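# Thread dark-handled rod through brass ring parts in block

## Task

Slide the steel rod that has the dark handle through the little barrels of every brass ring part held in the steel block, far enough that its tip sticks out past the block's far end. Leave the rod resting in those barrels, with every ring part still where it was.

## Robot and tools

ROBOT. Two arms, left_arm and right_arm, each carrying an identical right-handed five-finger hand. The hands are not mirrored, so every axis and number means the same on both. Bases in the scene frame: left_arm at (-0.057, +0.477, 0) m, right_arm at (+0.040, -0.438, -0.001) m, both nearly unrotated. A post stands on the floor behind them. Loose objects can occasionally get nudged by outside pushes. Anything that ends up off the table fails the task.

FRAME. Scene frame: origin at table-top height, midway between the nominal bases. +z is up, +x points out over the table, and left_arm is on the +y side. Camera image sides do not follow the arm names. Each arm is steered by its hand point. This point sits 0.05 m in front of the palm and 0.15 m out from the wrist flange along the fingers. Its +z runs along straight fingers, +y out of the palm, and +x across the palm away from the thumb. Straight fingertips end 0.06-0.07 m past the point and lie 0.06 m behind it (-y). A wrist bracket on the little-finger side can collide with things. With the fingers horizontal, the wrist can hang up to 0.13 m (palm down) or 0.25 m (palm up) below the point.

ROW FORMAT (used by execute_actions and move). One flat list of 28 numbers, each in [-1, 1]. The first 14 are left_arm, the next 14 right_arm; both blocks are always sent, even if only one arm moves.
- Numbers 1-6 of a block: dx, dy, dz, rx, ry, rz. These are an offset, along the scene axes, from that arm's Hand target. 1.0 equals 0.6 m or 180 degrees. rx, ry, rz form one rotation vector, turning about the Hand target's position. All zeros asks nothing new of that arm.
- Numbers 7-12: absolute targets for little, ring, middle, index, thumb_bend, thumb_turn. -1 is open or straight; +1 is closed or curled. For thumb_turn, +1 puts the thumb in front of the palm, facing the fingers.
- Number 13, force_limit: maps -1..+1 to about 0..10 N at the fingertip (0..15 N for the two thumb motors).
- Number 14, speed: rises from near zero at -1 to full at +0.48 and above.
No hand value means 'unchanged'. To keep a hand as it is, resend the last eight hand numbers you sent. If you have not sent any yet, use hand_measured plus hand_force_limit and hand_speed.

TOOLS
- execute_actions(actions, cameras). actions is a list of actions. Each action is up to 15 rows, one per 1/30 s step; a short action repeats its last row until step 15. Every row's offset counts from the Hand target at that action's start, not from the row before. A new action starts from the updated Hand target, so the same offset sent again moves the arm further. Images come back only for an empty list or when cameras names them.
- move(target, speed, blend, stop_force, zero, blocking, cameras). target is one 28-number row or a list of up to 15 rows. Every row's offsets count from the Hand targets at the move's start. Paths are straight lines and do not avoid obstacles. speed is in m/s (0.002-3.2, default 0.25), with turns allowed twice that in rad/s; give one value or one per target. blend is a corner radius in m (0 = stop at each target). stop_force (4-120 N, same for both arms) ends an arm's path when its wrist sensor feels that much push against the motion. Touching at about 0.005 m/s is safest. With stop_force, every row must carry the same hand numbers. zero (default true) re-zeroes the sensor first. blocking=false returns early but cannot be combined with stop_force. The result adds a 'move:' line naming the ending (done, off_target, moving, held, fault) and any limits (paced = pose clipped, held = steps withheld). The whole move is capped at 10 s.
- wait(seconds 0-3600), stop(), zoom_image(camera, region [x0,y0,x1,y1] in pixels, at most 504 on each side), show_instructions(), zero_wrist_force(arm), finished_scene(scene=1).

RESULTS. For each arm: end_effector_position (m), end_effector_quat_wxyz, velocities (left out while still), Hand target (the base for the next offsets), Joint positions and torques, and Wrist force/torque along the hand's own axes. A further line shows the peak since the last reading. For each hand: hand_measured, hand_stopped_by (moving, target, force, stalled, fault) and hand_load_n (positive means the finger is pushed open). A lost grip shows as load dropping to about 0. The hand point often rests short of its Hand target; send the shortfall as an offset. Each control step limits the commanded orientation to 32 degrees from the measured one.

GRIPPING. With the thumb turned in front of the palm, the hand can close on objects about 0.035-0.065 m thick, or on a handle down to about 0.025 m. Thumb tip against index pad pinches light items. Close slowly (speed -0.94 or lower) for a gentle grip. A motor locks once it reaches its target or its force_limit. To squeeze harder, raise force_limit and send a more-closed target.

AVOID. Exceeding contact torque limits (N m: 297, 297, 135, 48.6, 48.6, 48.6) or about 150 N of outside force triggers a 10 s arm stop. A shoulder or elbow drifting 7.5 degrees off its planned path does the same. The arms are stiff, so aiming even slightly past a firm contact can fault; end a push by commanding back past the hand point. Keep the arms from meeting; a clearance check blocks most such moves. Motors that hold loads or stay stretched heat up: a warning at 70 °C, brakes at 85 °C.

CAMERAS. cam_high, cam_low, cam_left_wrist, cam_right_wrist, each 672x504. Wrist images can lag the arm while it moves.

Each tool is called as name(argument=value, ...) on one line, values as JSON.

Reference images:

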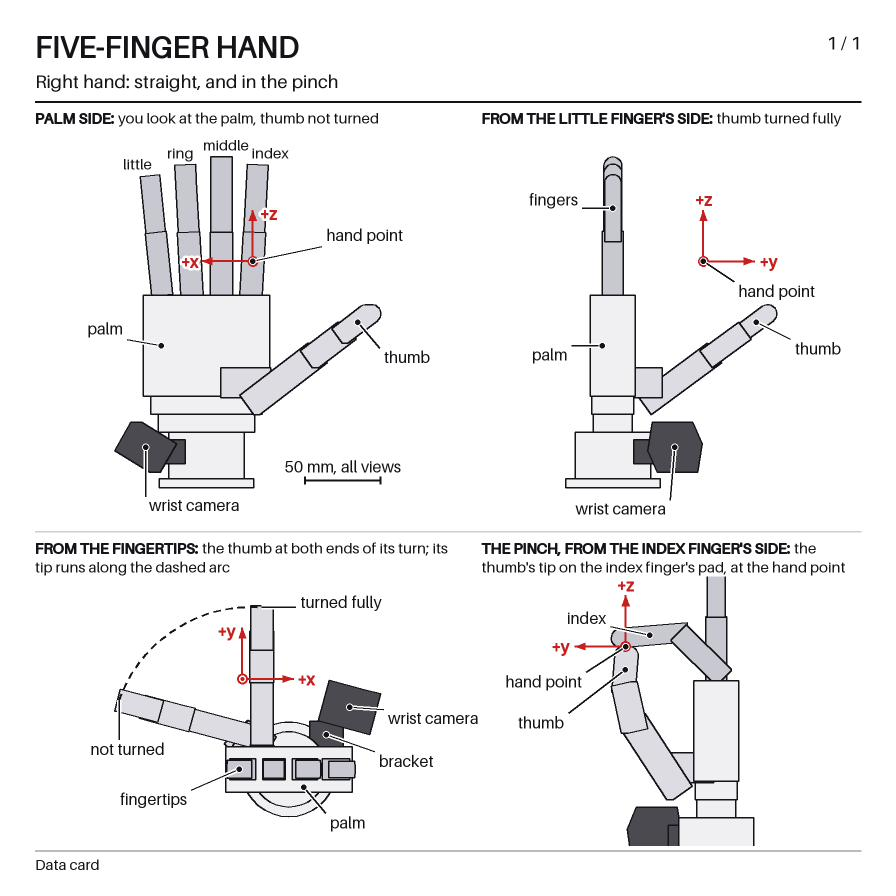

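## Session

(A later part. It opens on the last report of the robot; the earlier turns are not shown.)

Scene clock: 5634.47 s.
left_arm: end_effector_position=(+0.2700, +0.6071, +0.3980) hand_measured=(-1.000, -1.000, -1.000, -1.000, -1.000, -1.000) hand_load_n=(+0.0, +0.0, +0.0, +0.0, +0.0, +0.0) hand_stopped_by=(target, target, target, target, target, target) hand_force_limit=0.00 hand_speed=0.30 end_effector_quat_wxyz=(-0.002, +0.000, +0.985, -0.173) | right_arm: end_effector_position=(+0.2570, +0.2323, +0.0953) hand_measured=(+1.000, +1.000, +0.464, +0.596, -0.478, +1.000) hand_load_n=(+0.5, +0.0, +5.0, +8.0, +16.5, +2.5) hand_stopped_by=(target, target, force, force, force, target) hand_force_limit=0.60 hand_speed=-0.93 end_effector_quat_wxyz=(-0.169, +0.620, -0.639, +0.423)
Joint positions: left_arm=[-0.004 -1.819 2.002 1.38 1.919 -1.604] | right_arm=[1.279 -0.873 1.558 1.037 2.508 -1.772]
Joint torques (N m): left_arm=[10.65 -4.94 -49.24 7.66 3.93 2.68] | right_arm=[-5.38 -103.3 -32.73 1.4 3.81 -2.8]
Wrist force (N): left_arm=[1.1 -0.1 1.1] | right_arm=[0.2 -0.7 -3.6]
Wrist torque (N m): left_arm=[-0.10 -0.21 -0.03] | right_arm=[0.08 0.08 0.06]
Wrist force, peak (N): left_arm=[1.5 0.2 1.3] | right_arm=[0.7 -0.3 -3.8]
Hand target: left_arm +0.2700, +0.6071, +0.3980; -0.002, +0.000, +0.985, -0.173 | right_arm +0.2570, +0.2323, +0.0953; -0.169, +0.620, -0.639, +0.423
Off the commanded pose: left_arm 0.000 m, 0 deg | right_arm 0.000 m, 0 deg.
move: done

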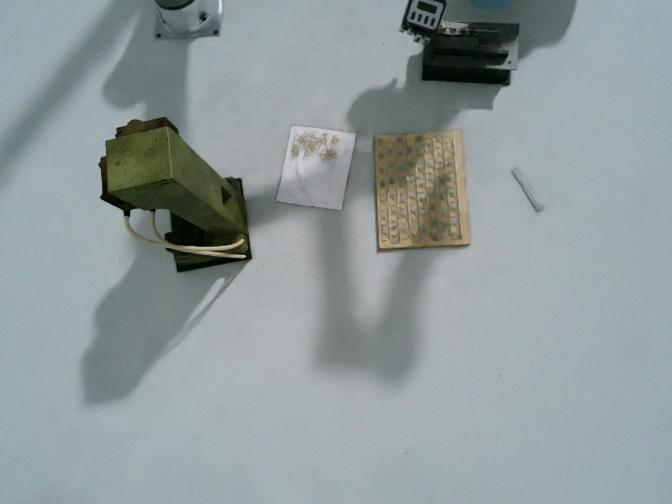

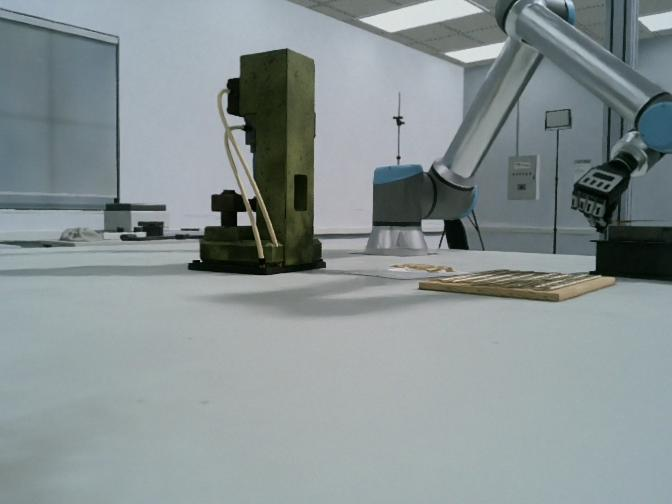

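move(target=[[0,0,0,0,0,0,-1,-1,-1,-1,-1,-1,0,0.3,0.0267,-0.0026,0,0,0,0,1,1,0.7,0.75,0.1,1,0.6,-0.93],[0,0,0,0,0,0,-1,-1,-1,-1,-1,-1,0,0.3,0.0267,-0.0026,-0.01,0,0,0,1,1,0.7,0.75,0.1,1,0.6,-0.93]], speed=0.015, stop_force=4, cameras=["cam_high","cam_low"])

zoom_image(camera="cam_high", region=[425, 10, 485, 52])

zoom_image(camera="cam_low", region=[600, 195, 672, 245])

Scene clock: 5655.90 s.
left_arm: end_effector_position=(+0.2700, +0.6071, +0.3980) hand_measured=(-1.000, -1.000, -1.000, -1.000, -1.000, -1.000) hand_load_n=(+0.0, +0.5, +0.0, +0.0, +0.0, +0.0) hand_stopped_by=(target, target, target, target, target, target) hand_force_limit=0.00 hand_speed=0.30 end_effector_quat_wxyz=(-0.002, +0.000, +0.985, -0.173) | right_arm: end_effector_position=(+0.2730, +0.2307, +0.0893) hand_measured=(+1.000, +1.000, +0.464, +0.596, -0.478, +1.000) hand_load_n=(+0.0, +0.0, +5.0, +8.5, +16.5, +2.5) hand_stopped_by=(target, target, force, force, force, target) hand_force_limit=0.60 hand_speed=-0.93 end_effector_quat_wxyz=(-0.169, +0.620, -0.639, +0.423)
Joint positions: left_arm=[-0.004 -1.819 2.002 1.38 1.919 -1.604] | right_arm=[1.257 -0.87 1.558 1.005 2.511 -1.809]
Joint torques (N m): left_arm=[11.58 -4.55 -48.95 7.64 4.03 2.76] | right_arm=[-5.75 -76.11 -19.19 1.29 4 -2.99]
Wrist force (N): left_arm=[1.0 0.2 0.8] | right_arm=[0.2 -0.8 -2.7]
Wrist torque (N m): left_arm=[-0.04 -0.20 -0.02] | right_arm=[0.01 0.03 0.07]
Wrist force, peak (N): left_arm=[1.2 0.1 1.3] | right_arm=[0.4 -0.4 -3.9]
Hand target: left_arm +0.2700, +0.6071, +0.3980; -0.002, +0.000, +0.985, -0.173 | right_arm +0.2730, +0.2307, +0.0893; -0.169, +0.620, -0.639, +0.423
Off the commanded pose: left_arm 0.000 m, 0 deg | right_arm 0.000 m, 0 deg.
move: done

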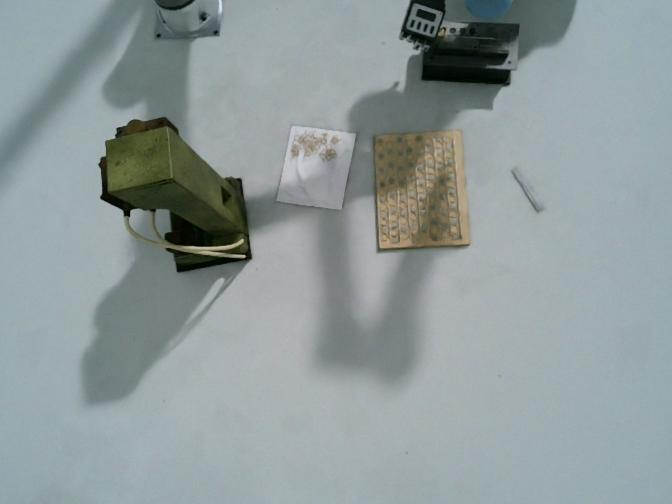

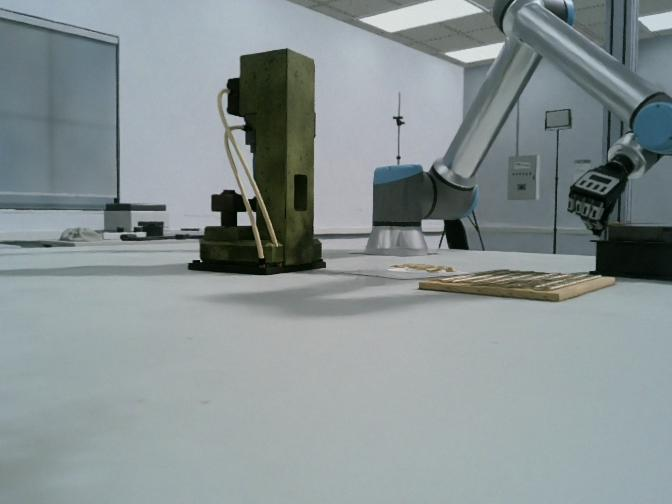

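Scaled by 8.400 from the camera's image (finer frame: 960x720).

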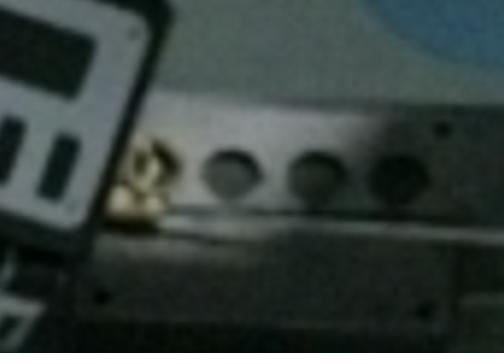

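Scaled by 7.000 from the camera's image (finer frame: 960x720).

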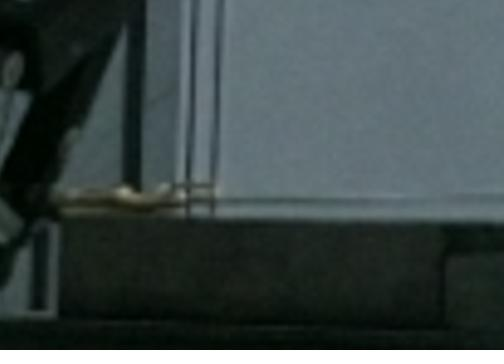

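move(target=[[0,0,0,0,0,0,-1,-1,-1,-1,-1,-1,0,0.3,-0.01,0.001,0,0,0,0,1,1,0.7,0.75,0.1,1,0.6,-0.93],[0,0,0,0,0,0,-1,-1,-1,-1,-1,-1,0,0.3,-0.011,-0.01,0,0,0,0,1,1,0.7,0.75,0.1,1,0.6,-0.93]], speed=0.01, stop_force=4, cameras=["cam_high","cam_low"])

zoom_image(camera="cam_high", region=[425, 10, 485, 52])

zoom_image(camera="cam_low", region=[600, 195, 672, 245])

Scene clock: 5685.80 s.
left_arm: end_effector_position=(+0.2700, +0.6071, +0.3980) hand_measured=(-1.000, -1.000, -1.000, -1.000, -1.000, -1.000) hand_load_n=(+0.0, +0.0, -0.5, +0.0, +0.0, +0.0) hand_stopped_by=(target, target, target, target, target, target) hand_force_limit=0.00 hand_speed=0.30 end_effector_quat_wxyz=(-0.002, +0.000, +0.985, -0.173) | right_arm: end_effector_position=(+0.2664, +0.2247, +0.0893) hand_measured=(+1.000, +1.000, +0.464, +0.596, -0.478, +1.000) hand_load_n=(+0.0, +0.0, +5.0, +8.5, +16.5, +2.5) hand_stopped_by=(target, target, force, force, force, target) hand_force_limit=0.60 hand_speed=-0.93 end_effector_quat_wxyz=(-0.169, +0.620, -0.639, +0.423)
Joint positions: left_arm=[-0.004 -1.819 2.002 1.38 1.919 -1.604] | right_arm=[1.263 -0.878 1.575 1.004 2.51 -1.799]
Joint torques (N m): left_arm=[11.69 -2.81 -49.85 7.37 3.76 2.89] | right_arm=[-7.44 -100.64 -18.32 1.21 3.77 -2.82]
Wrist force (N): left_arm=[0.8 0.3 0.9] | right_arm=[0.0 -0.8 -3.1]
Wrist torque (N m): left_arm=[-0.03 -0.18 -0.04] | right_arm=[0.02 0.07 0.05]
Wrist force, peak (N): left_arm=[1.2 0.2 1.0] | right_arm=[0.1 -0.7 -3.8]
Hand target: left_arm +0.2700, +0.6071, +0.3980; -0.002, +0.000, +0.985, -0.173 | right_arm +0.2664, +0.2247, +0.0893; -0.169, +0.620, -0.639, +0.423
Off the commanded pose: left_arm 0.000 m, 0 deg | right_arm 0.000 m, 0 deg.
move: done

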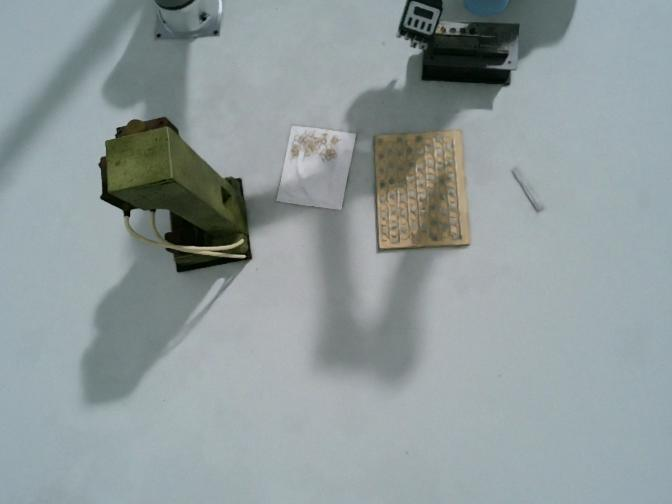

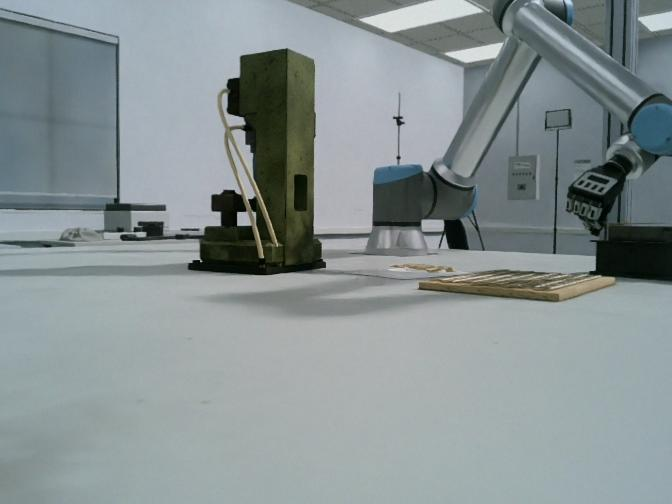

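Scaled by 8.400 from the camera's image (finer frame: 960x720).

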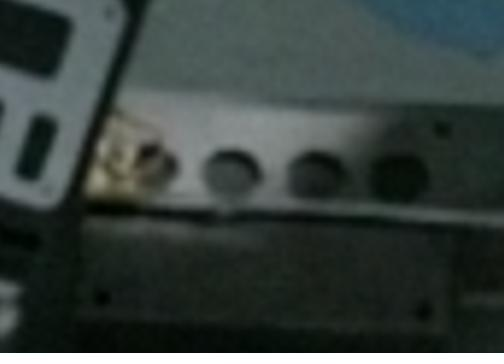

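Scaled by 7.000 from the camera's image (finer frame: 960x720).

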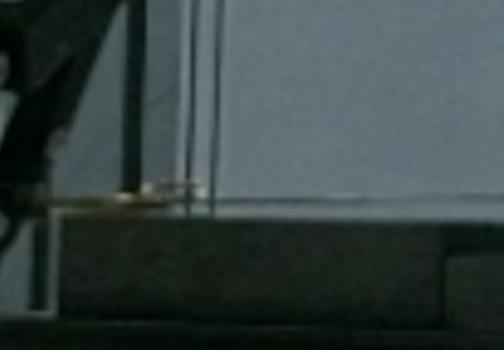

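move(target=[[0,0,0,0,0,0,-1,-1,-1,-1,-1,-1,0,0.3,0,0,0.0283,0,0,0,1,1,0.7,0.75,0.1,1,0.6,-0.93]], speed=0.02, cameras=["cam_high","cam_low"])

zoom_image(camera="cam_high", region=[425, 10, 485, 52])

zoom_image(camera="cam_low", region=[600, 195, 660, 237])

Scene clock: 5839.47 s.
left_arm: end_effector_position=(+0.2700, +0.6071, +0.3980) hand_measured=(-1.000, -1.000, -1.000, -1.000, -1.000, -1.000) hand_load_n=(+0.0, +0.0, +0.0, +0.0, +0.0, +0.0) hand_stopped_by=(target, target, target, target, target, target) hand_force_limit=0.00 hand_speed=0.30 end_effector_quat_wxyz=(-0.002, +0.000, +0.985, -0.173) | right_arm: end_effector_position=(+0.2664, +0.2247, +0.1062) hand_measured=(+1.000, +1.000, +0.464, +0.596, -0.478, +1.000) hand_load_n=(+0.0, +0.0, +5.0, +8.0, +16.5, +2.5) hand_stopped_by=(target, target, force, force, force, target) hand_force_limit=0.60 hand_speed=-0.93 end_effector_quat_wxyz=(-0.169, +0.620, -0.639, +0.423)
Joint positions: left_arm=[-0.004 -1.819 2.002 1.38 1.919 -1.604] | right_arm=[1.263 -0.895 1.569 1.027 2.51 -1.799]
Joint torques (N m): left_arm=[14.79 -3.62 -49.76 7.18 3.98 2.9] | right_arm=[-3.84 -100.07 -33.32 5.4 3.63 -2.55]
Wrist force (N): left_arm=[1.1 0.1 1.2] | right_arm=[0.0 -0.5 -3.4]
Wrist torque (N m): left_arm=[-0.08 -0.22 -0.02] | right_arm=[0.10 0.10 0.07]
Wrist force, peak (N): left_arm=[1.2 -0.1 1.1] | right_arm=[0.7 -0.5 -3.6]
Hand target: left_arm +0.2700, +0.6071, +0.3980; -0.002, +0.000, +0.985, -0.173 | right_arm +0.2664, +0.2247, +0.1062; -0.169, +0.620, -0.639, +0.423
Off the commanded pose: left_arm 0.000 m, 0 deg | right_arm 0.000 m, 0 deg.
move: done

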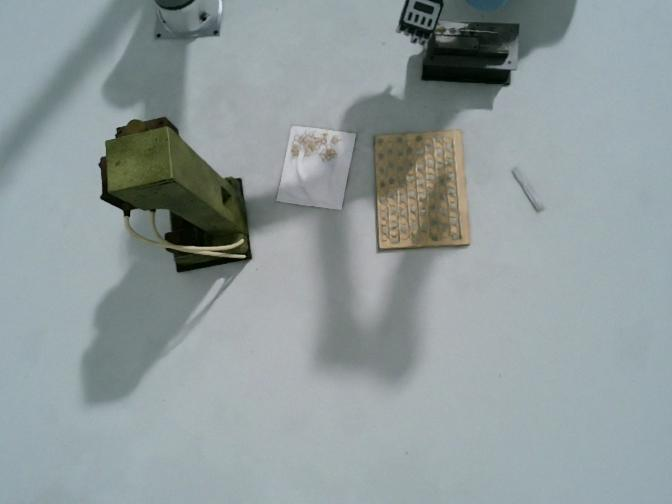

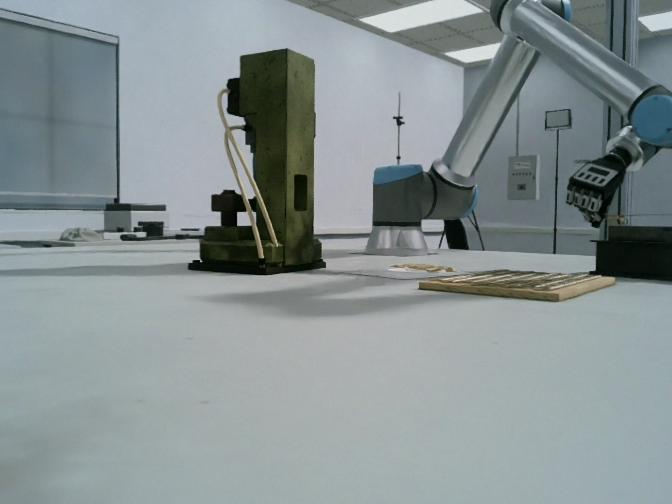

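Scaled by 8.400 from the camera's image (finer frame: 960x720).

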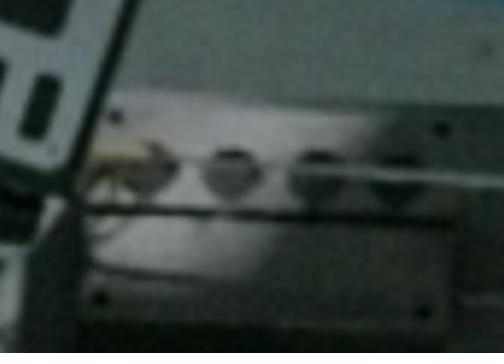

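Scaled by 8.400 from the camera's image (finer frame: 960x720).

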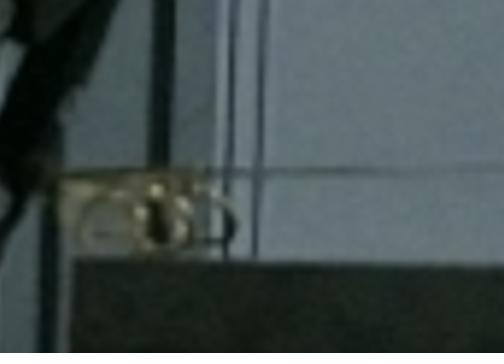

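zoom_image(camera="cam_high", region=[430, 20, 460, 45])

zoom_image(camera="cam_low", region=[603, 208, 638, 232])

Scaled by 16.800 from the camera's image (finer frame: 960x720).

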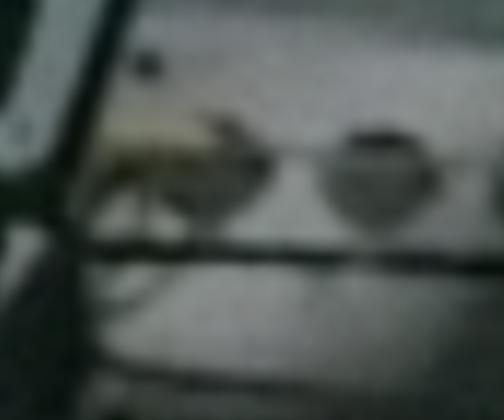

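Scaled by 14.400 from the camera's image (finer frame: 960x720).

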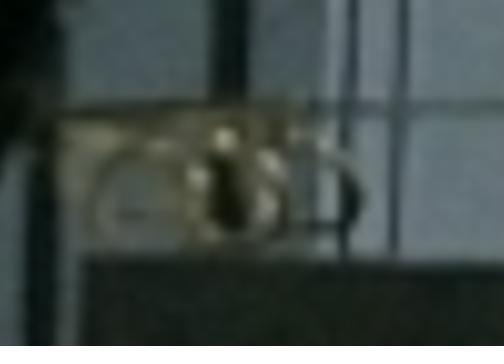

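move(target=[[0,0,0,0,0,0,-1,-1,-1,-1,-1,-1,0,0.3,-0.0053,-0.0028,-0.002,0,0,0,1,1,0.7,0.75,0.1,1,0.6,-0.93],[0,0,0,0,0,0,-1,-1,-1,-1,-1,-1,0,0.3,-0.012,-0.0022,-0.0037,0,0,0,1,1,0.7,0.75,0.1,1,0.6,-0.93],[0,0,0,0,0,0,-1,-1,-1,-1,-1,-1,0,0.3,-0.0218,-0.0012,-0.0062,0,0,0,1,1,0.7,0.75,0.1,1,0.6,-0.93],[0,0,0,0,0,0,-1,-1,-1,-1,-1,-1,0,0.3,-0.0252,-0.0008,-0.007,0,0,0,1,1,0.7,0.75,0.1,1,0.6,-0.93]], speed=0.01, stop_force=4, cameras=["cam_high","cam_low"])

zoom_image(camera="cam_high", region=[430, 20, 460, 45])

zoom_image(camera="cam_low", region=[603, 208, 638, 232])

Scene clock: 5924.10 s.
left_arm: end_effector_position=(+0.2700, +0.6071, +0.3980) hand_measured=(-1.000, -1.000, -1.000, -1.000, -1.000, -1.000) hand_load_n=(+0.0, +0.0, +0.0, +0.0, +0.0, +0.0) hand_stopped_by=(target, target, target, target, target, target) hand_force_limit=0.00 hand_speed=0.30 end_effector_quat_wxyz=(-0.002, +0.000, +0.985, -0.173) | right_arm: end_effector_position=(+0.2513, +0.2242, +0.1020) hand_measured=(+1.000, +1.000, +0.464, +0.596, -0.478, +1.000) hand_load_n=(+0.0, +0.0, +5.0, +8.5, +17.0, +2.5) hand_stopped_by=(target, target, force, force, force, target) hand_force_limit=0.60 hand_speed=-0.93 end_effector_quat_wxyz=(-0.169, +0.620, -0.639, +0.423)
Joint positions: left_arm=[-0.004 -1.819 2.002 1.38 1.919 -1.604] | right_arm=[1.283 -0.89 1.577 1.042 2.507 -1.765]
Joint torques (N m): left_arm=[11.59 -2.95 -49.17 7.44 3.63 2.99] | right_arm=[15.88 -76.87 -19.05 5.94 -1.03 2.37]
Wrist force (N): left_arm=[0.8 0.1 0.4] | right_arm=[0.6 -0.5 -3.4]
Wrist torque (N m): left_arm=[-0.03 -0.15 -0.04] | right_arm=[0.08 0.00 -0.24]
Wrist force, peak (N): left_arm=[1.1 -0.2 1.3] | right_arm=[0.4 -0.7 -3.8]
Hand target: left_arm +0.2700, +0.6071, +0.3980; -0.002, +0.000, +0.985, -0.173 | right_arm +0.2513, +0.2242, +0.1020; -0.169, +0.620, -0.639, +0.423
Off the commanded pose: left_arm 0.000 m, 0 deg | right_arm 0.000 m, 0 deg.
move: done

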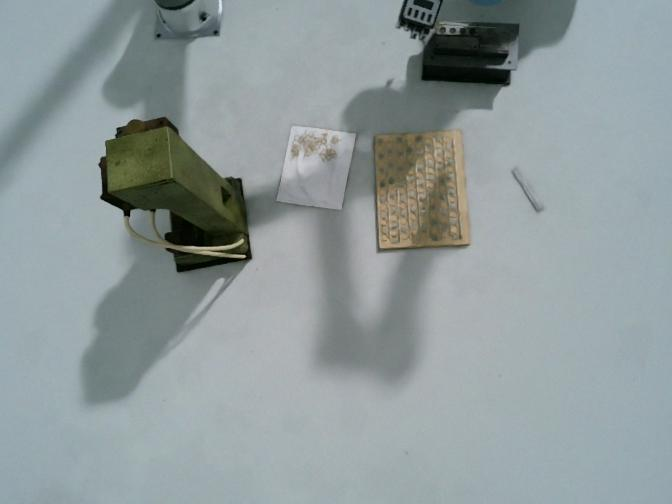

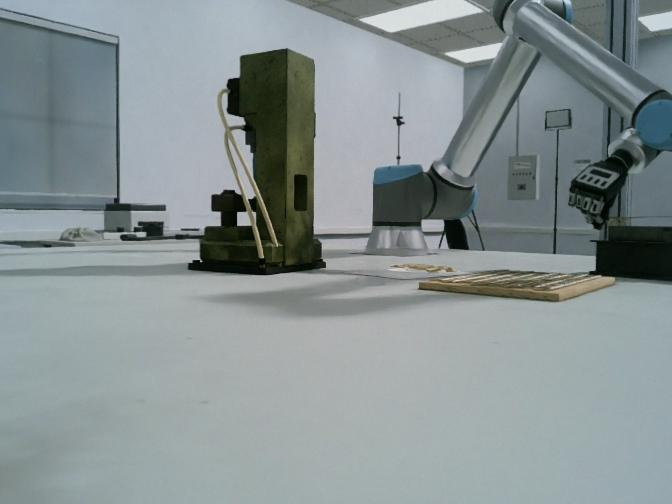

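Scaled by 16.800 from the camera's image (finer frame: 960x720).

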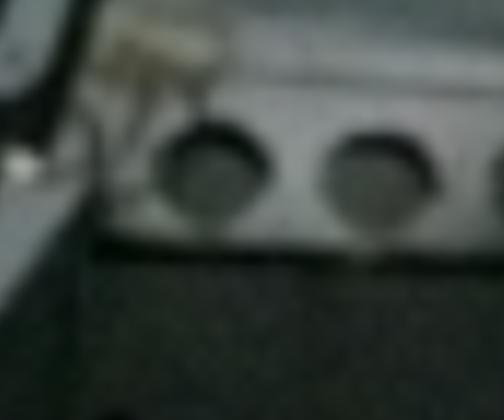

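Scaled by 14.400 from the camera's image (finer frame: 960x720).

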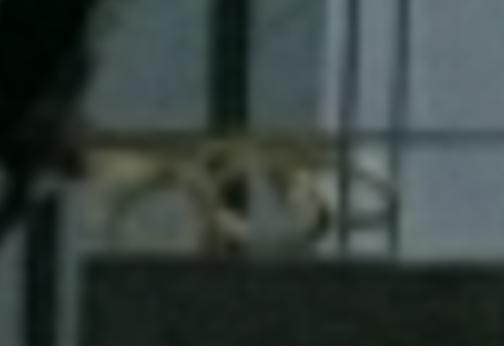

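move(target=[[0.05,0,0,-0.0915,-0.1252,-0.7529,-1,-1,-1,-1,-1,-1,0,0.3,0,0,0,0,0,0,1,1,0.7,0.75,0.1,1,0.6,-0.93],[0.1433,-0.27,-0.21,-0.0915,-0.1252,-0.7529,-1,-1,-1,-1,-1,-1,0,0.3,0,0,0,0,0,0,1,1,0.7,0.75,0.1,1,0.6,-0.93]], speed=[0.3, 0.1], cameras=["cam_left_wrist","cam_high"])

Scene clock: 5967.37 s.
left_arm: end_effector_position=(+0.3560, +0.4452, +0.2720) hand_measured=(-1.000, -1.000, -1.000, -1.000, -1.000, -1.000) hand_load_n=(+0.0, +0.0, +0.0, +0.0, +0.0, +0.0) hand_stopped_by=(target, target, target, target, target, target) hand_force_limit=0.00 hand_speed=0.30 end_effector_quat_wxyz=(-0.009, +0.928, +0.331, -0.170) | right_arm: end_effector_position=(+0.2513, +0.2242, +0.1020) hand_measured=(+1.000, +1.000, +0.464, +0.596, -0.478, +1.000) hand_load_n=(+0.0, +0.0, +5.0, +8.5, +16.5, +2.5) hand_stopped_by=(target, target, force, force, force, target) hand_force_limit=0.60 hand_speed=-0.93 end_effector_quat_wxyz=(-0.169, +0.620, -0.639, +0.423)
Joint positions: left_arm=[-0.214 -1.433 1.987 1.314 1.741 0.669] | right_arm=[1.283 -0.89 1.577 1.042 2.507 -1.765]
Joint torques (N m): left_arm=[-8.37 -27.97 -20.88 1.34 3.48 -3.76] | right_arm=[10.19 -79.23 -20.26 5.3 -1.5 2.4]
Wrist force (N): left_arm=[0.6 -0.1 0.8] | right_arm=[0.7 -0.2 -3.3]
Wrist torque (N m): left_arm=[-0.04 -0.13 0.14] | right_arm=[0.11 0.01 -0.24]
Wrist force, peak (N): left_arm=[1.0 1.4 1.4] | right_arm=[0.6 -0.5 -3.9]
Hand target: left_arm +0.3560, +0.4451, +0.2720; -0.009, +0.928, +0.331, -0.170 | right_arm +0.2513, +0.2242, +0.1020; -0.169, +0.620, -0.639, +0.423
Off the commanded pose: left_arm 0.000 m, 0 deg | right_arm 0.000 m, 0 deg.
move: done
cam_left_wrist: T_world_to_cam=[[0.79029, -0.59344, -0.15255, 0.0144], [-0.32883, -0.62084, 0.71164, 0.19909], [-0.51703, -0.51224, -0.68578, 0.7163]] pos_world=[0.42443, 0.49906, 0.35174]
Images, in order (width x height): cam_high 672x504, cam_left_wrist 672x504.

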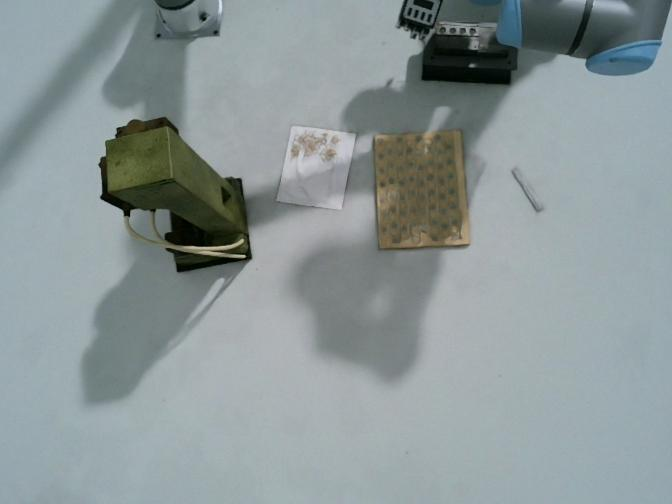

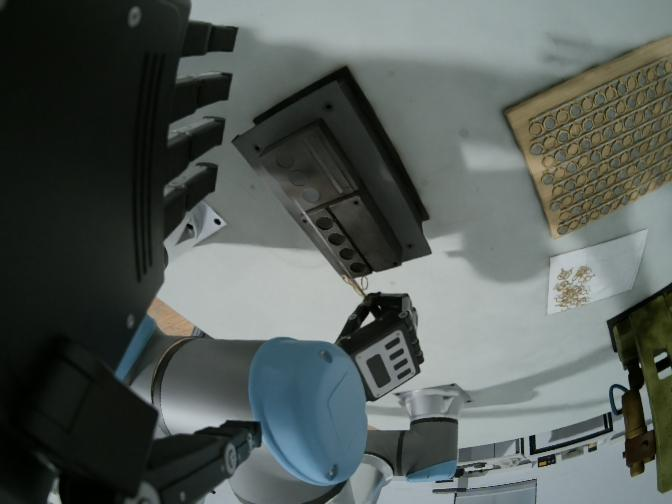

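zoom_image(camera="cam_left_wrist", region=[300, 240, 400, 315])

zoom_image(camera="cam_left_wrist", region=[325, 260, 385, 305])

Scaled by 5.040 from the camera's image (finer frame: 960x720).

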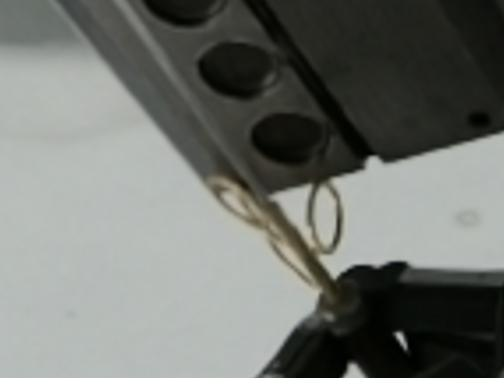

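Scaled by 8.400 from the camera's image (finer frame: 960x720).

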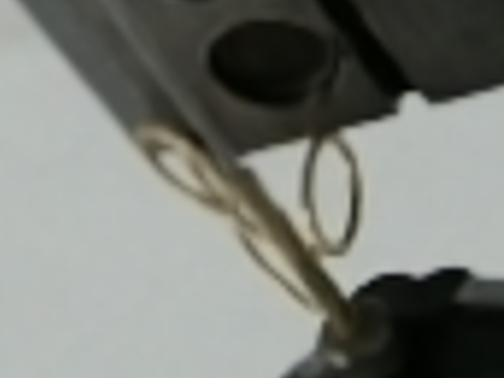

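move(target=[[-0.0433,-0.075,-0.0533,0,0,0,-1,-1,-1,-1,-1,-1,0,0.3,0,0,0,0,0,0,1,1,0.7,0.75,0.1,1,0.6,-0.93]], speed=0.08, cameras=["cam_left_wrist"])

zoom_image(camera="cam_left_wrist", region=[300, 260, 400, 335])

Scene clock: 6013.23 s.
left_arm: end_effector_position=(+0.3541, +0.4420, +0.2697) hand_measured=(-1.000, -1.000, -1.000, -1.000, -1.000, -1.000) hand_load_n=(+0.0, +0.0, +0.0, +0.0, +0.0, +0.0) hand_stopped_by=(target, target, target, target, target, target) hand_force_limit=0.00 hand_speed=0.30 end_effector_quat_wxyz=(-0.009, +0.928, +0.331, -0.170) | right_arm: end_effector_position=(+0.2513, +0.2242, +0.1020) hand_measured=(+1.000, +1.000, +0.464, +0.596, -0.478, +1.000) hand_load_n=(+0.5, +0.0, +4.5, +8.0, +16.5, +2.5) hand_stopped_by=(target, target, force, force, force, target) hand_force_limit=0.60 hand_speed=-0.93 end_effector_quat_wxyz=(-0.169, +0.620, -0.639, +0.423)
Joint positions: left_arm=[-0.222 -1.434 1.993 1.308 1.744 0.662] | right_arm=[1.283 -0.89 1.577 1.042 2.507 -1.765]
Joint torques (N m): left_arm=[12.71 -25.45 -43.54 7.88 -2.11 2.82] | right_arm=[13.43 -75.65 -17.51 5.58 -1.35 2.08]
Wrist force (N): left_arm=[0.7 -0.3 1.4] | right_arm=[0.3 -0.6 -3.4]
Wrist torque (N m): left_arm=[-0.10 -0.17 -0.09] | right_arm=[0.07 0.06 -0.26]
Wrist force, peak (N): left_arm=[-0.6 1.0 3.1] | right_arm=[0.7 -0.3 -3.8]
Hand target: left_arm +0.3542, +0.4421, +0.2697; -0.009, +0.928, +0.331, -0.170 (not the last commanded pose) | right_arm +0.2513, +0.2242, +0.1020; -0.169, +0.620, -0.639, +0.423
Off the commanded pose: left_arm 0.057 m, 0 deg | right_arm 0.000 m, 0 deg.
move: held (left_arm; a check stopped the path); limits=held
pose unreachable (left arm): on one or more control steps of this call, first in action 0 (counted from 0), this arm could not follow its commanded pose, so it was not sent that pose on those steps. It may still have moved: this result reports where it is.
cause: moving toward the commanded pose would bring a part of the arm too close to another arm (a part of this arm just beyond joint 6 (wrist 3) and a part of the right arm just beyond its joint 3 (elbow), at the place that arm is still heading or pushing toward).
cam_left_wrist: T_world_to_cam=[[0.79019, -0.59352, -0.15276, 0.01371], [-0.32874, -0.62084, 0.71168, 0.19817], [-0.51724, -0.51215, -0.68569, 0.71209]] pos_world=[0.42263, 0.49586, 0.34934]

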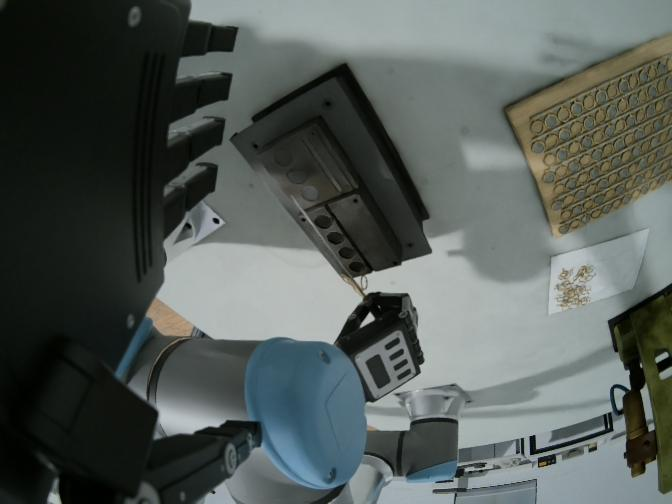

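Scaled by 5.040 from the camera's image (finer frame: 960x720).

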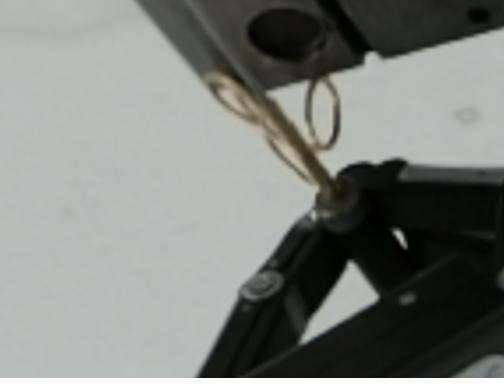

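zoom_image(camera="cam_left_wrist", region=[336, 268, 372, 304])

Scaled by 14.000 from the camera's image (finer frame: 960x720).

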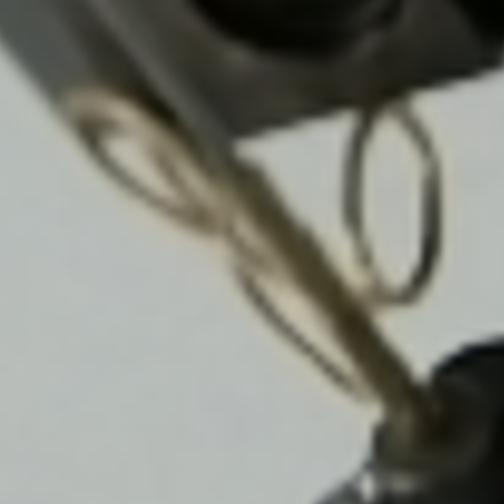

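move(target=[[0,0.06,0.05,0,0,0,-1,-1,-1,-1,-1,-1,0,0.3,0,0,0.0142,0,0,0,1,1,0.7,0.75,0.1,1,0.6,-0.93],[0,0.06,0.05,0,0,0,-1,-1,-1,-1,-1,-1,0,0.3,0.0978,-0.0097,0.0142,0,0,0,1,1,0.7,0.75,0.1,1,0.6,-0.93],[0,0.06,0.05,0,0,0,-1,-1,-1,-1,-1,-1,0,0.3,0.0978,-0.0097,-0.0108,0,0,0,1,1,0.7,0.75,0.1,1,0.6,-0.93]], speed=0.03, stop_force=6, cameras=["cam_left_wrist","cam_high"])

zoom_image(camera="cam_left_wrist", region=[330, 200, 430, 300])

Scene clock: 6143.73 s.
left_arm: end_effector_position=(+0.3542, +0.4781, +0.2997) hand_measured=(-1.000, -1.000, -1.000, -1.000, -1.000, -1.000) hand_load_n=(+0.0, +0.0, +0.0, +0.0, +0.0, +0.0) hand_stopped_by=(target, target, target, target, target, target) hand_force_limit=0.00 hand_speed=0.30 end_effector_quat_wxyz=(-0.009, +0.928, +0.331, -0.170) | right_arm: end_effector_position=(+0.3099, +0.2184, +0.0956) hand_measured=(+1.000, +1.000, +0.464, +0.596, -0.478, +1.000) hand_load_n=(+0.0, +0.0, +4.5, +8.5, +16.5, +2.5) hand_stopped_by=(target, target, force, force, force, target) hand_force_limit=0.60 hand_speed=-0.93 end_effector_quat_wxyz=(-0.169, +0.620, -0.639, +0.423)
Joint positions: left_arm=[-0.145 -1.451 1.955 1.375 1.721 0.736] | right_arm=[1.202 -0.895 1.57 0.942 2.515 -1.901]
Joint torques (N m): left_arm=[11.28 -54.6 -43.99 7.93 -2 2.59] | right_arm=[-5.66 -76.35 -20.08 1 3.07 -2.73]
Wrist force (N): left_arm=[1.0 0.1 1.3] | right_arm=[0.4 0.0 -3.5]
Wrist torque (N m): left_arm=[-0.03 -0.22 -0.04] | right_arm=[0.17 0.06 0.10]
Wrist force, peak (N): left_arm=[0.8 -0.2 1.5] | right_arm=[0.7 0.0 -4.1]
Hand target: left_arm +0.3542, +0.4781, +0.2997; -0.009, +0.928, +0.331, -0.170 | right_arm +0.3099, +0.2184, +0.0956; -0.169, +0.620, -0.639, +0.423
Off the commanded pose: left_arm 0.000 m, 0 deg | right_arm 0.000 m, 0 deg.
move: done
cam_left_wrist: T_world_to_cam=[[0.79019, -0.59352, -0.15276, 0.03964], [-0.32874, -0.62084, 0.71168, 0.19926], [-0.51724, -0.51215, -0.68569, 0.75121]] pos_world=[0.42273, 0.53196, 0.37934]
Images, in order (width x height): cam_high 672x504, cam_left_wrist 672x504.

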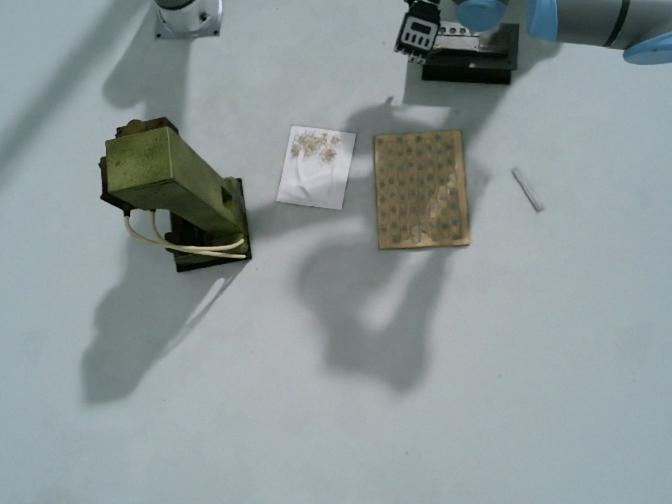

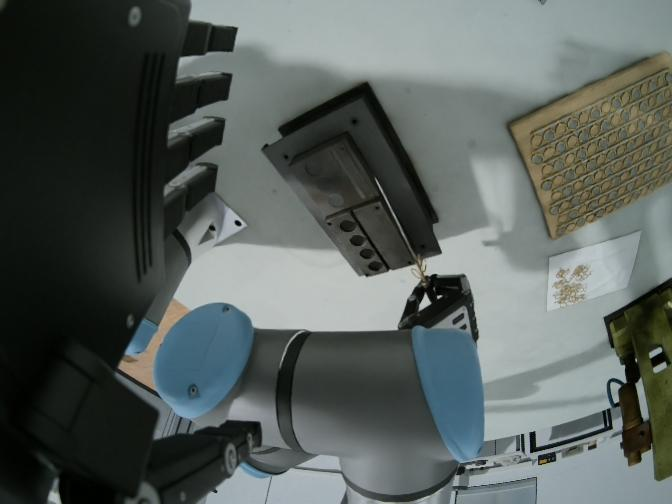

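Scaled by 5.040 from the camera's image (finer frame: 960x720).

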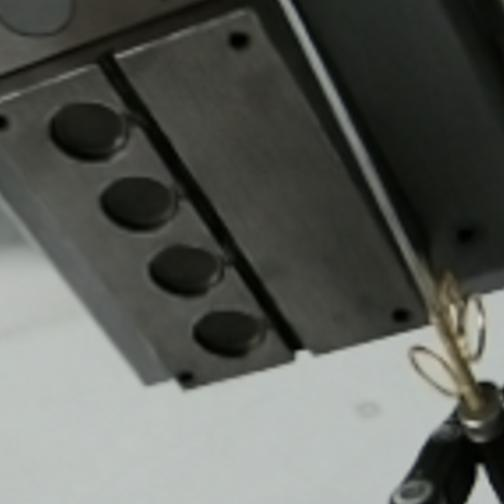

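zoom_image(camera="cam_left_wrist", region=[405, 245, 441, 290])

Scaled by 11.200 from the camera's image (finer frame: 960x720).

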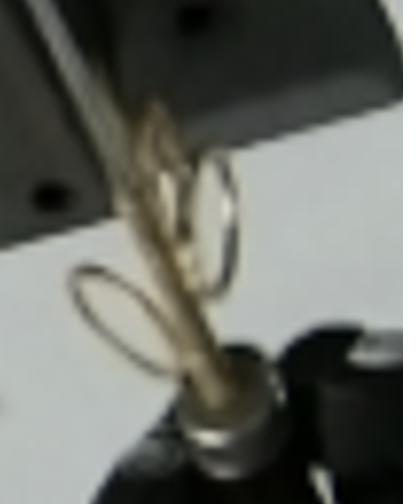

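zoom_image(camera="cam_left_wrist", region=[406, 245, 428, 267])

zoom_image(camera="cam_high", region=[415, 30, 465, 70])

Scaled by 22.909 from the camera's image (finer frame: 960x720).

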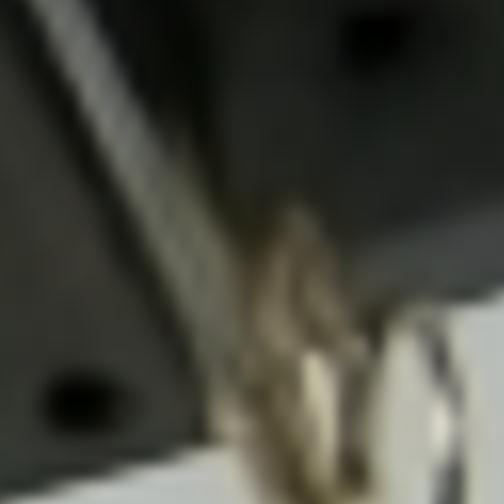

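Scaled by 10.080 from the camera's image (finer frame: 960x720).

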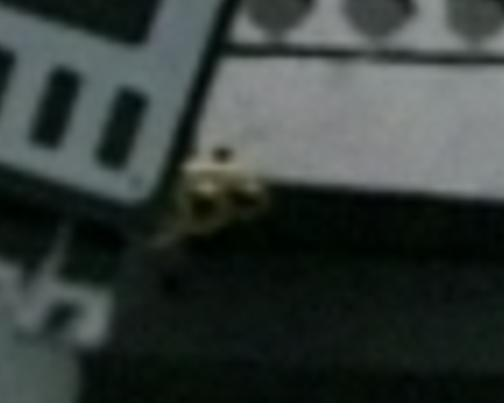

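move(target=[[0,0,0,0,0,0,-1,-1,-1,-1,-1,-1,0,0.3,0.0012,0.0117,0,0,0,0,1,1,0.7,0.75,0.1,1,0.6,-0.93],[0,0,0,0,0,0,-1,-1,-1,-1,-1,-1,0,0.3,-0.09,0.0207,0,0,0,0,1,1,0.7,0.75,0.1,1,0.6,-0.93]], speed=0.02, stop_force=4, cameras=["cam_left_wrist","cam_high"])

zoom_image(camera="cam_left_wrist", region=[345, 220, 405, 295])

zoom_image(camera="cam_high", region=[425, 10, 475, 50])

Scene clock: 6252.07 s.
left_arm: end_effector_position=(+0.3542, +0.4781, +0.2997) hand_measured=(-1.000, -1.000, -1.000, -1.000, -1.000, -1.000) hand_load_n=(+0.0, +0.0, +0.0, +0.0, +0.0, +0.0) hand_stopped_by=(target, target, target, target, target, target) hand_force_limit=0.00 hand_speed=0.30 end_effector_quat_wxyz=(-0.009, +0.928, +0.331, -0.170) | right_arm: end_effector_position=(+0.2559, +0.2308, +0.0956) hand_measured=(+1.000, +1.000, +0.464, +0.596, -0.478, +1.000) hand_load_n=(+0.0, +0.0, +4.5, +8.0, +17.0, +2.5) hand_stopped_by=(target, target, force, force, force, target) hand_force_limit=0.60 hand_speed=-0.93 end_effector_quat_wxyz=(-0.169, +0.620, -0.639, +0.423)
Joint positions: left_arm=[-0.145 -1.451 1.955 1.375 1.721 0.736] | right_arm=[1.279 -0.875 1.561 1.037 2.508 -1.771]
Joint torques (N m): left_arm=[10.02 -55.65 -43.4 8.02 -1.92 3.11] | right_arm=[16.63 -78.85 -20.06 5.33 -1.72 2.11]
Wrist force (N): left_arm=[0.6 0.1 1.0] | right_arm=[0.0 -0.1 -3.4]
Wrist torque (N m): left_arm=[-0.02 -0.13 -0.08] | right_arm=[0.16 0.10 -0.26]
Wrist force, peak (N): left_arm=[0.7 -0.2 1.6] | right_arm=[0.8 -0.4 -3.9]
Hand target: left_arm +0.3542, +0.4781, +0.2997; -0.009, +0.928, +0.331, -0.170 | right_arm +0.2559, +0.2308, +0.0956; -0.169, +0.620, -0.639, +0.423
Off the commanded pose: left_arm 0.000 m, 0 deg | right_arm 0.000 m, 0 deg.
move: done
cam_left_wrist: T_world_to_cam=[[0.79019, -0.59352, -0.15276, 0.03964], [-0.32874, -0.62084, 0.71168, 0.19926], [-0.51724, -0.51215, -0.68569, 0.75121]] pos_world=[0.42273, 0.53196, 0.37934]
Images, in order (width x height): cam_high 672x504, cam_left_wrist 672x504.

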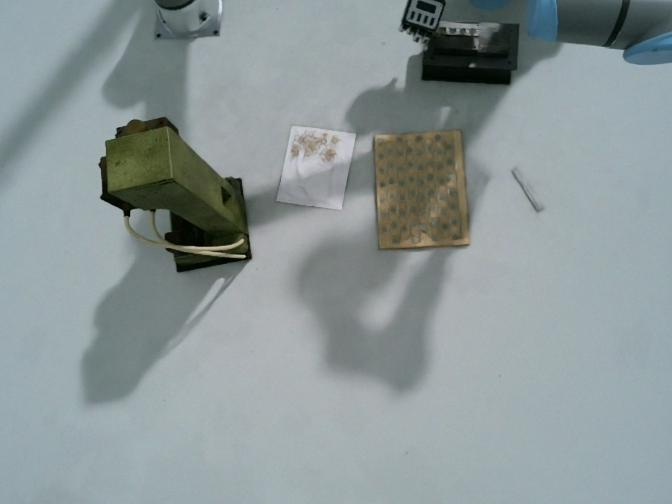

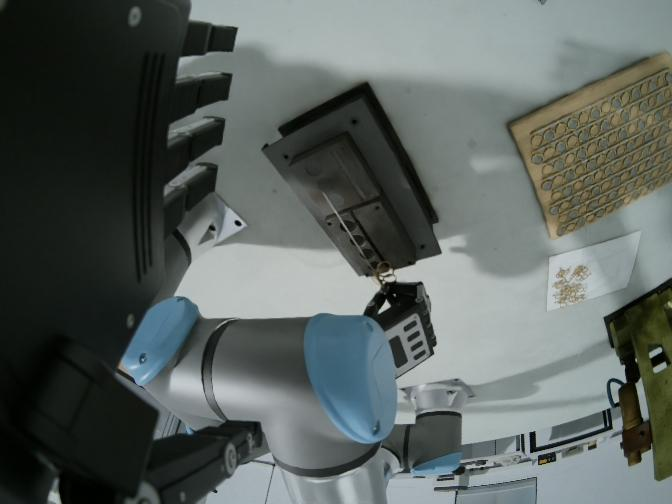

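Scaled by 6.720 from the camera's image (finer frame: 960x720).

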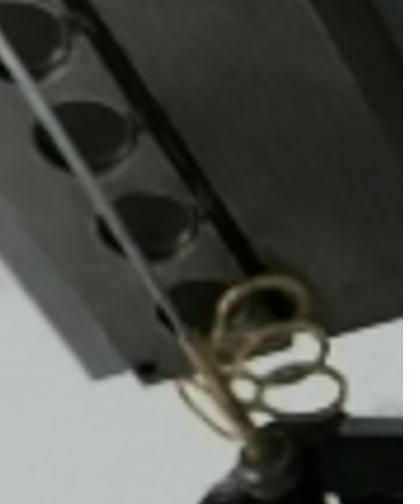

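Scaled by 10.080 from the camera's image (finer frame: 960x720).

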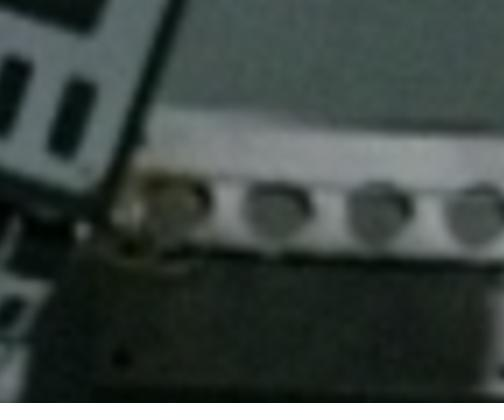

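zoom_image(camera="cam_left_wrist", region=[365, 255, 401, 291])

Scaled by 14.000 from the camera's image (finer frame: 960x720).

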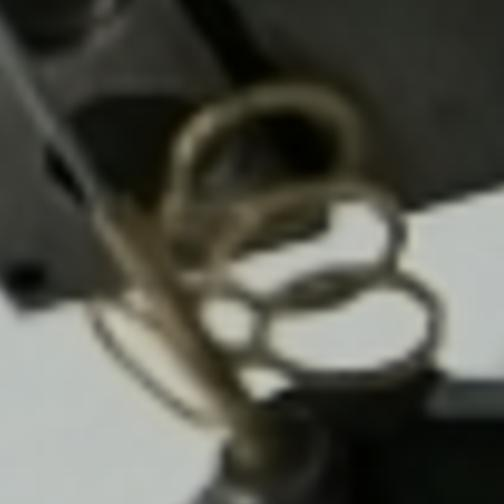

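move(target=[[0,0,0,0,0,0,-1,-1,-1,-1,-1,-1,0,0.3,0.0007,0.0067,0,0,0,0,1,1,0.7,0.75,0.1,1,0.6,-0.93],[0,0,0,0,0,0,-1,-1,-1,-1,-1,-1,0,0.3,-0.011,0.0078,-0.0067,0,0,0,1,1,0.7,0.75,0.1,1,0.6,-0.93],[0,0,0,0,0,0,-1,-1,-1,-1,-1,-1,0,0.3,-0.0143,0.0082,-0.0092,0,0,0,1,1,0.7,0.75,0.1,1,0.6,-0.93]], speed=0.015, stop_force=4, cameras=["cam_left_wrist"])

zoom_image(camera="cam_left_wrist", region=[350, 240, 400, 290])

Scene clock: 6308.20 s.
left_arm: end_effector_position=(+0.3542, +0.4781, +0.2997) hand_measured=(-1.000, -1.000, -1.000, -1.000, -1.000, -1.000) hand_load_n=(+0.0, +0.0, +0.0, +0.0, +0.0, +0.0) hand_stopped_by=(target, target, target, target, target, target) hand_force_limit=0.00 hand_speed=0.30 end_effector_quat_wxyz=(-0.009, +0.928, +0.331, -0.170) | right_arm: end_effector_position=(+0.2562, +0.2332, +0.0955) hand_measured=(+1.000, +1.000, +0.464, +0.596, -0.478, +1.000) hand_load_n=(+0.0, +0.0, +6.0, +8.0, +15.5, +1.0) hand_stopped_by=(target, target, force, force, force, target) hand_force_limit=0.60 hand_speed=-0.93 end_effector_quat_wxyz=(-0.169, +0.620, -0.639, +0.423)
Joint positions: left_arm=[-0.145 -1.451 1.955 1.375 1.721 0.736] | right_arm=[1.28 -0.872 1.556 1.04 2.508 -1.77]
Joint torques (N m): left_arm=[9.72 -56.8 -44.32 7.98 -2.01 2.95] | right_arm=[-5.65 -105.07 -20.78 0.49 -0.35 -2.57]
Wrist force (N): left_arm=[0.6 0.1 1.3] | right_arm=[2.2 -0.2 -3.0]
Wrist torque (N m): left_arm=[-0.03 -0.15 -0.08] | right_arm=[0.12 0.04 -0.27]
Wrist force, peak (N): left_arm=[0.8 0.0 1.6] | right_arm=[6.0 -0.7 -1.7]
Hand target: left_arm +0.3542, +0.4781, +0.2997; -0.009, +0.928, +0.331, -0.170 | right_arm +0.2562, +0.2332, +0.0956; -0.169, +0.620, -0.639, +0.423 (not the last commanded pose)
Off the commanded pose: left_arm 0.000 m, 0 deg | right_arm 0.011 m, 0 deg.
move: contact (right_arm); path passed 0 of 3 targets
cam_left_wrist: T_world_to_cam=[[0.79019, -0.59352, -0.15276, 0.03964], [-0.32874, -0.62084, 0.71168, 0.19926], [-0.51724, -0.51215, -0.68569, 0.75121]] pos_world=[0.42273, 0.53196, 0.37934]

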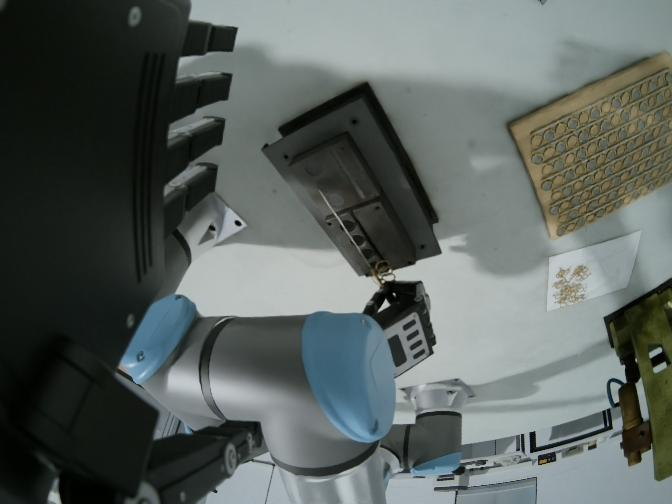

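Scaled by 10.080 from the camera's image (finer frame: 960x720).

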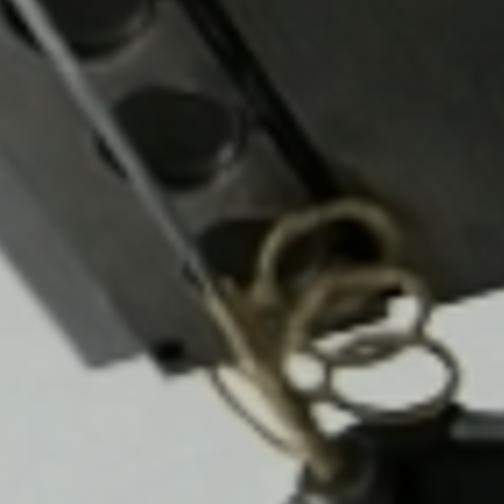

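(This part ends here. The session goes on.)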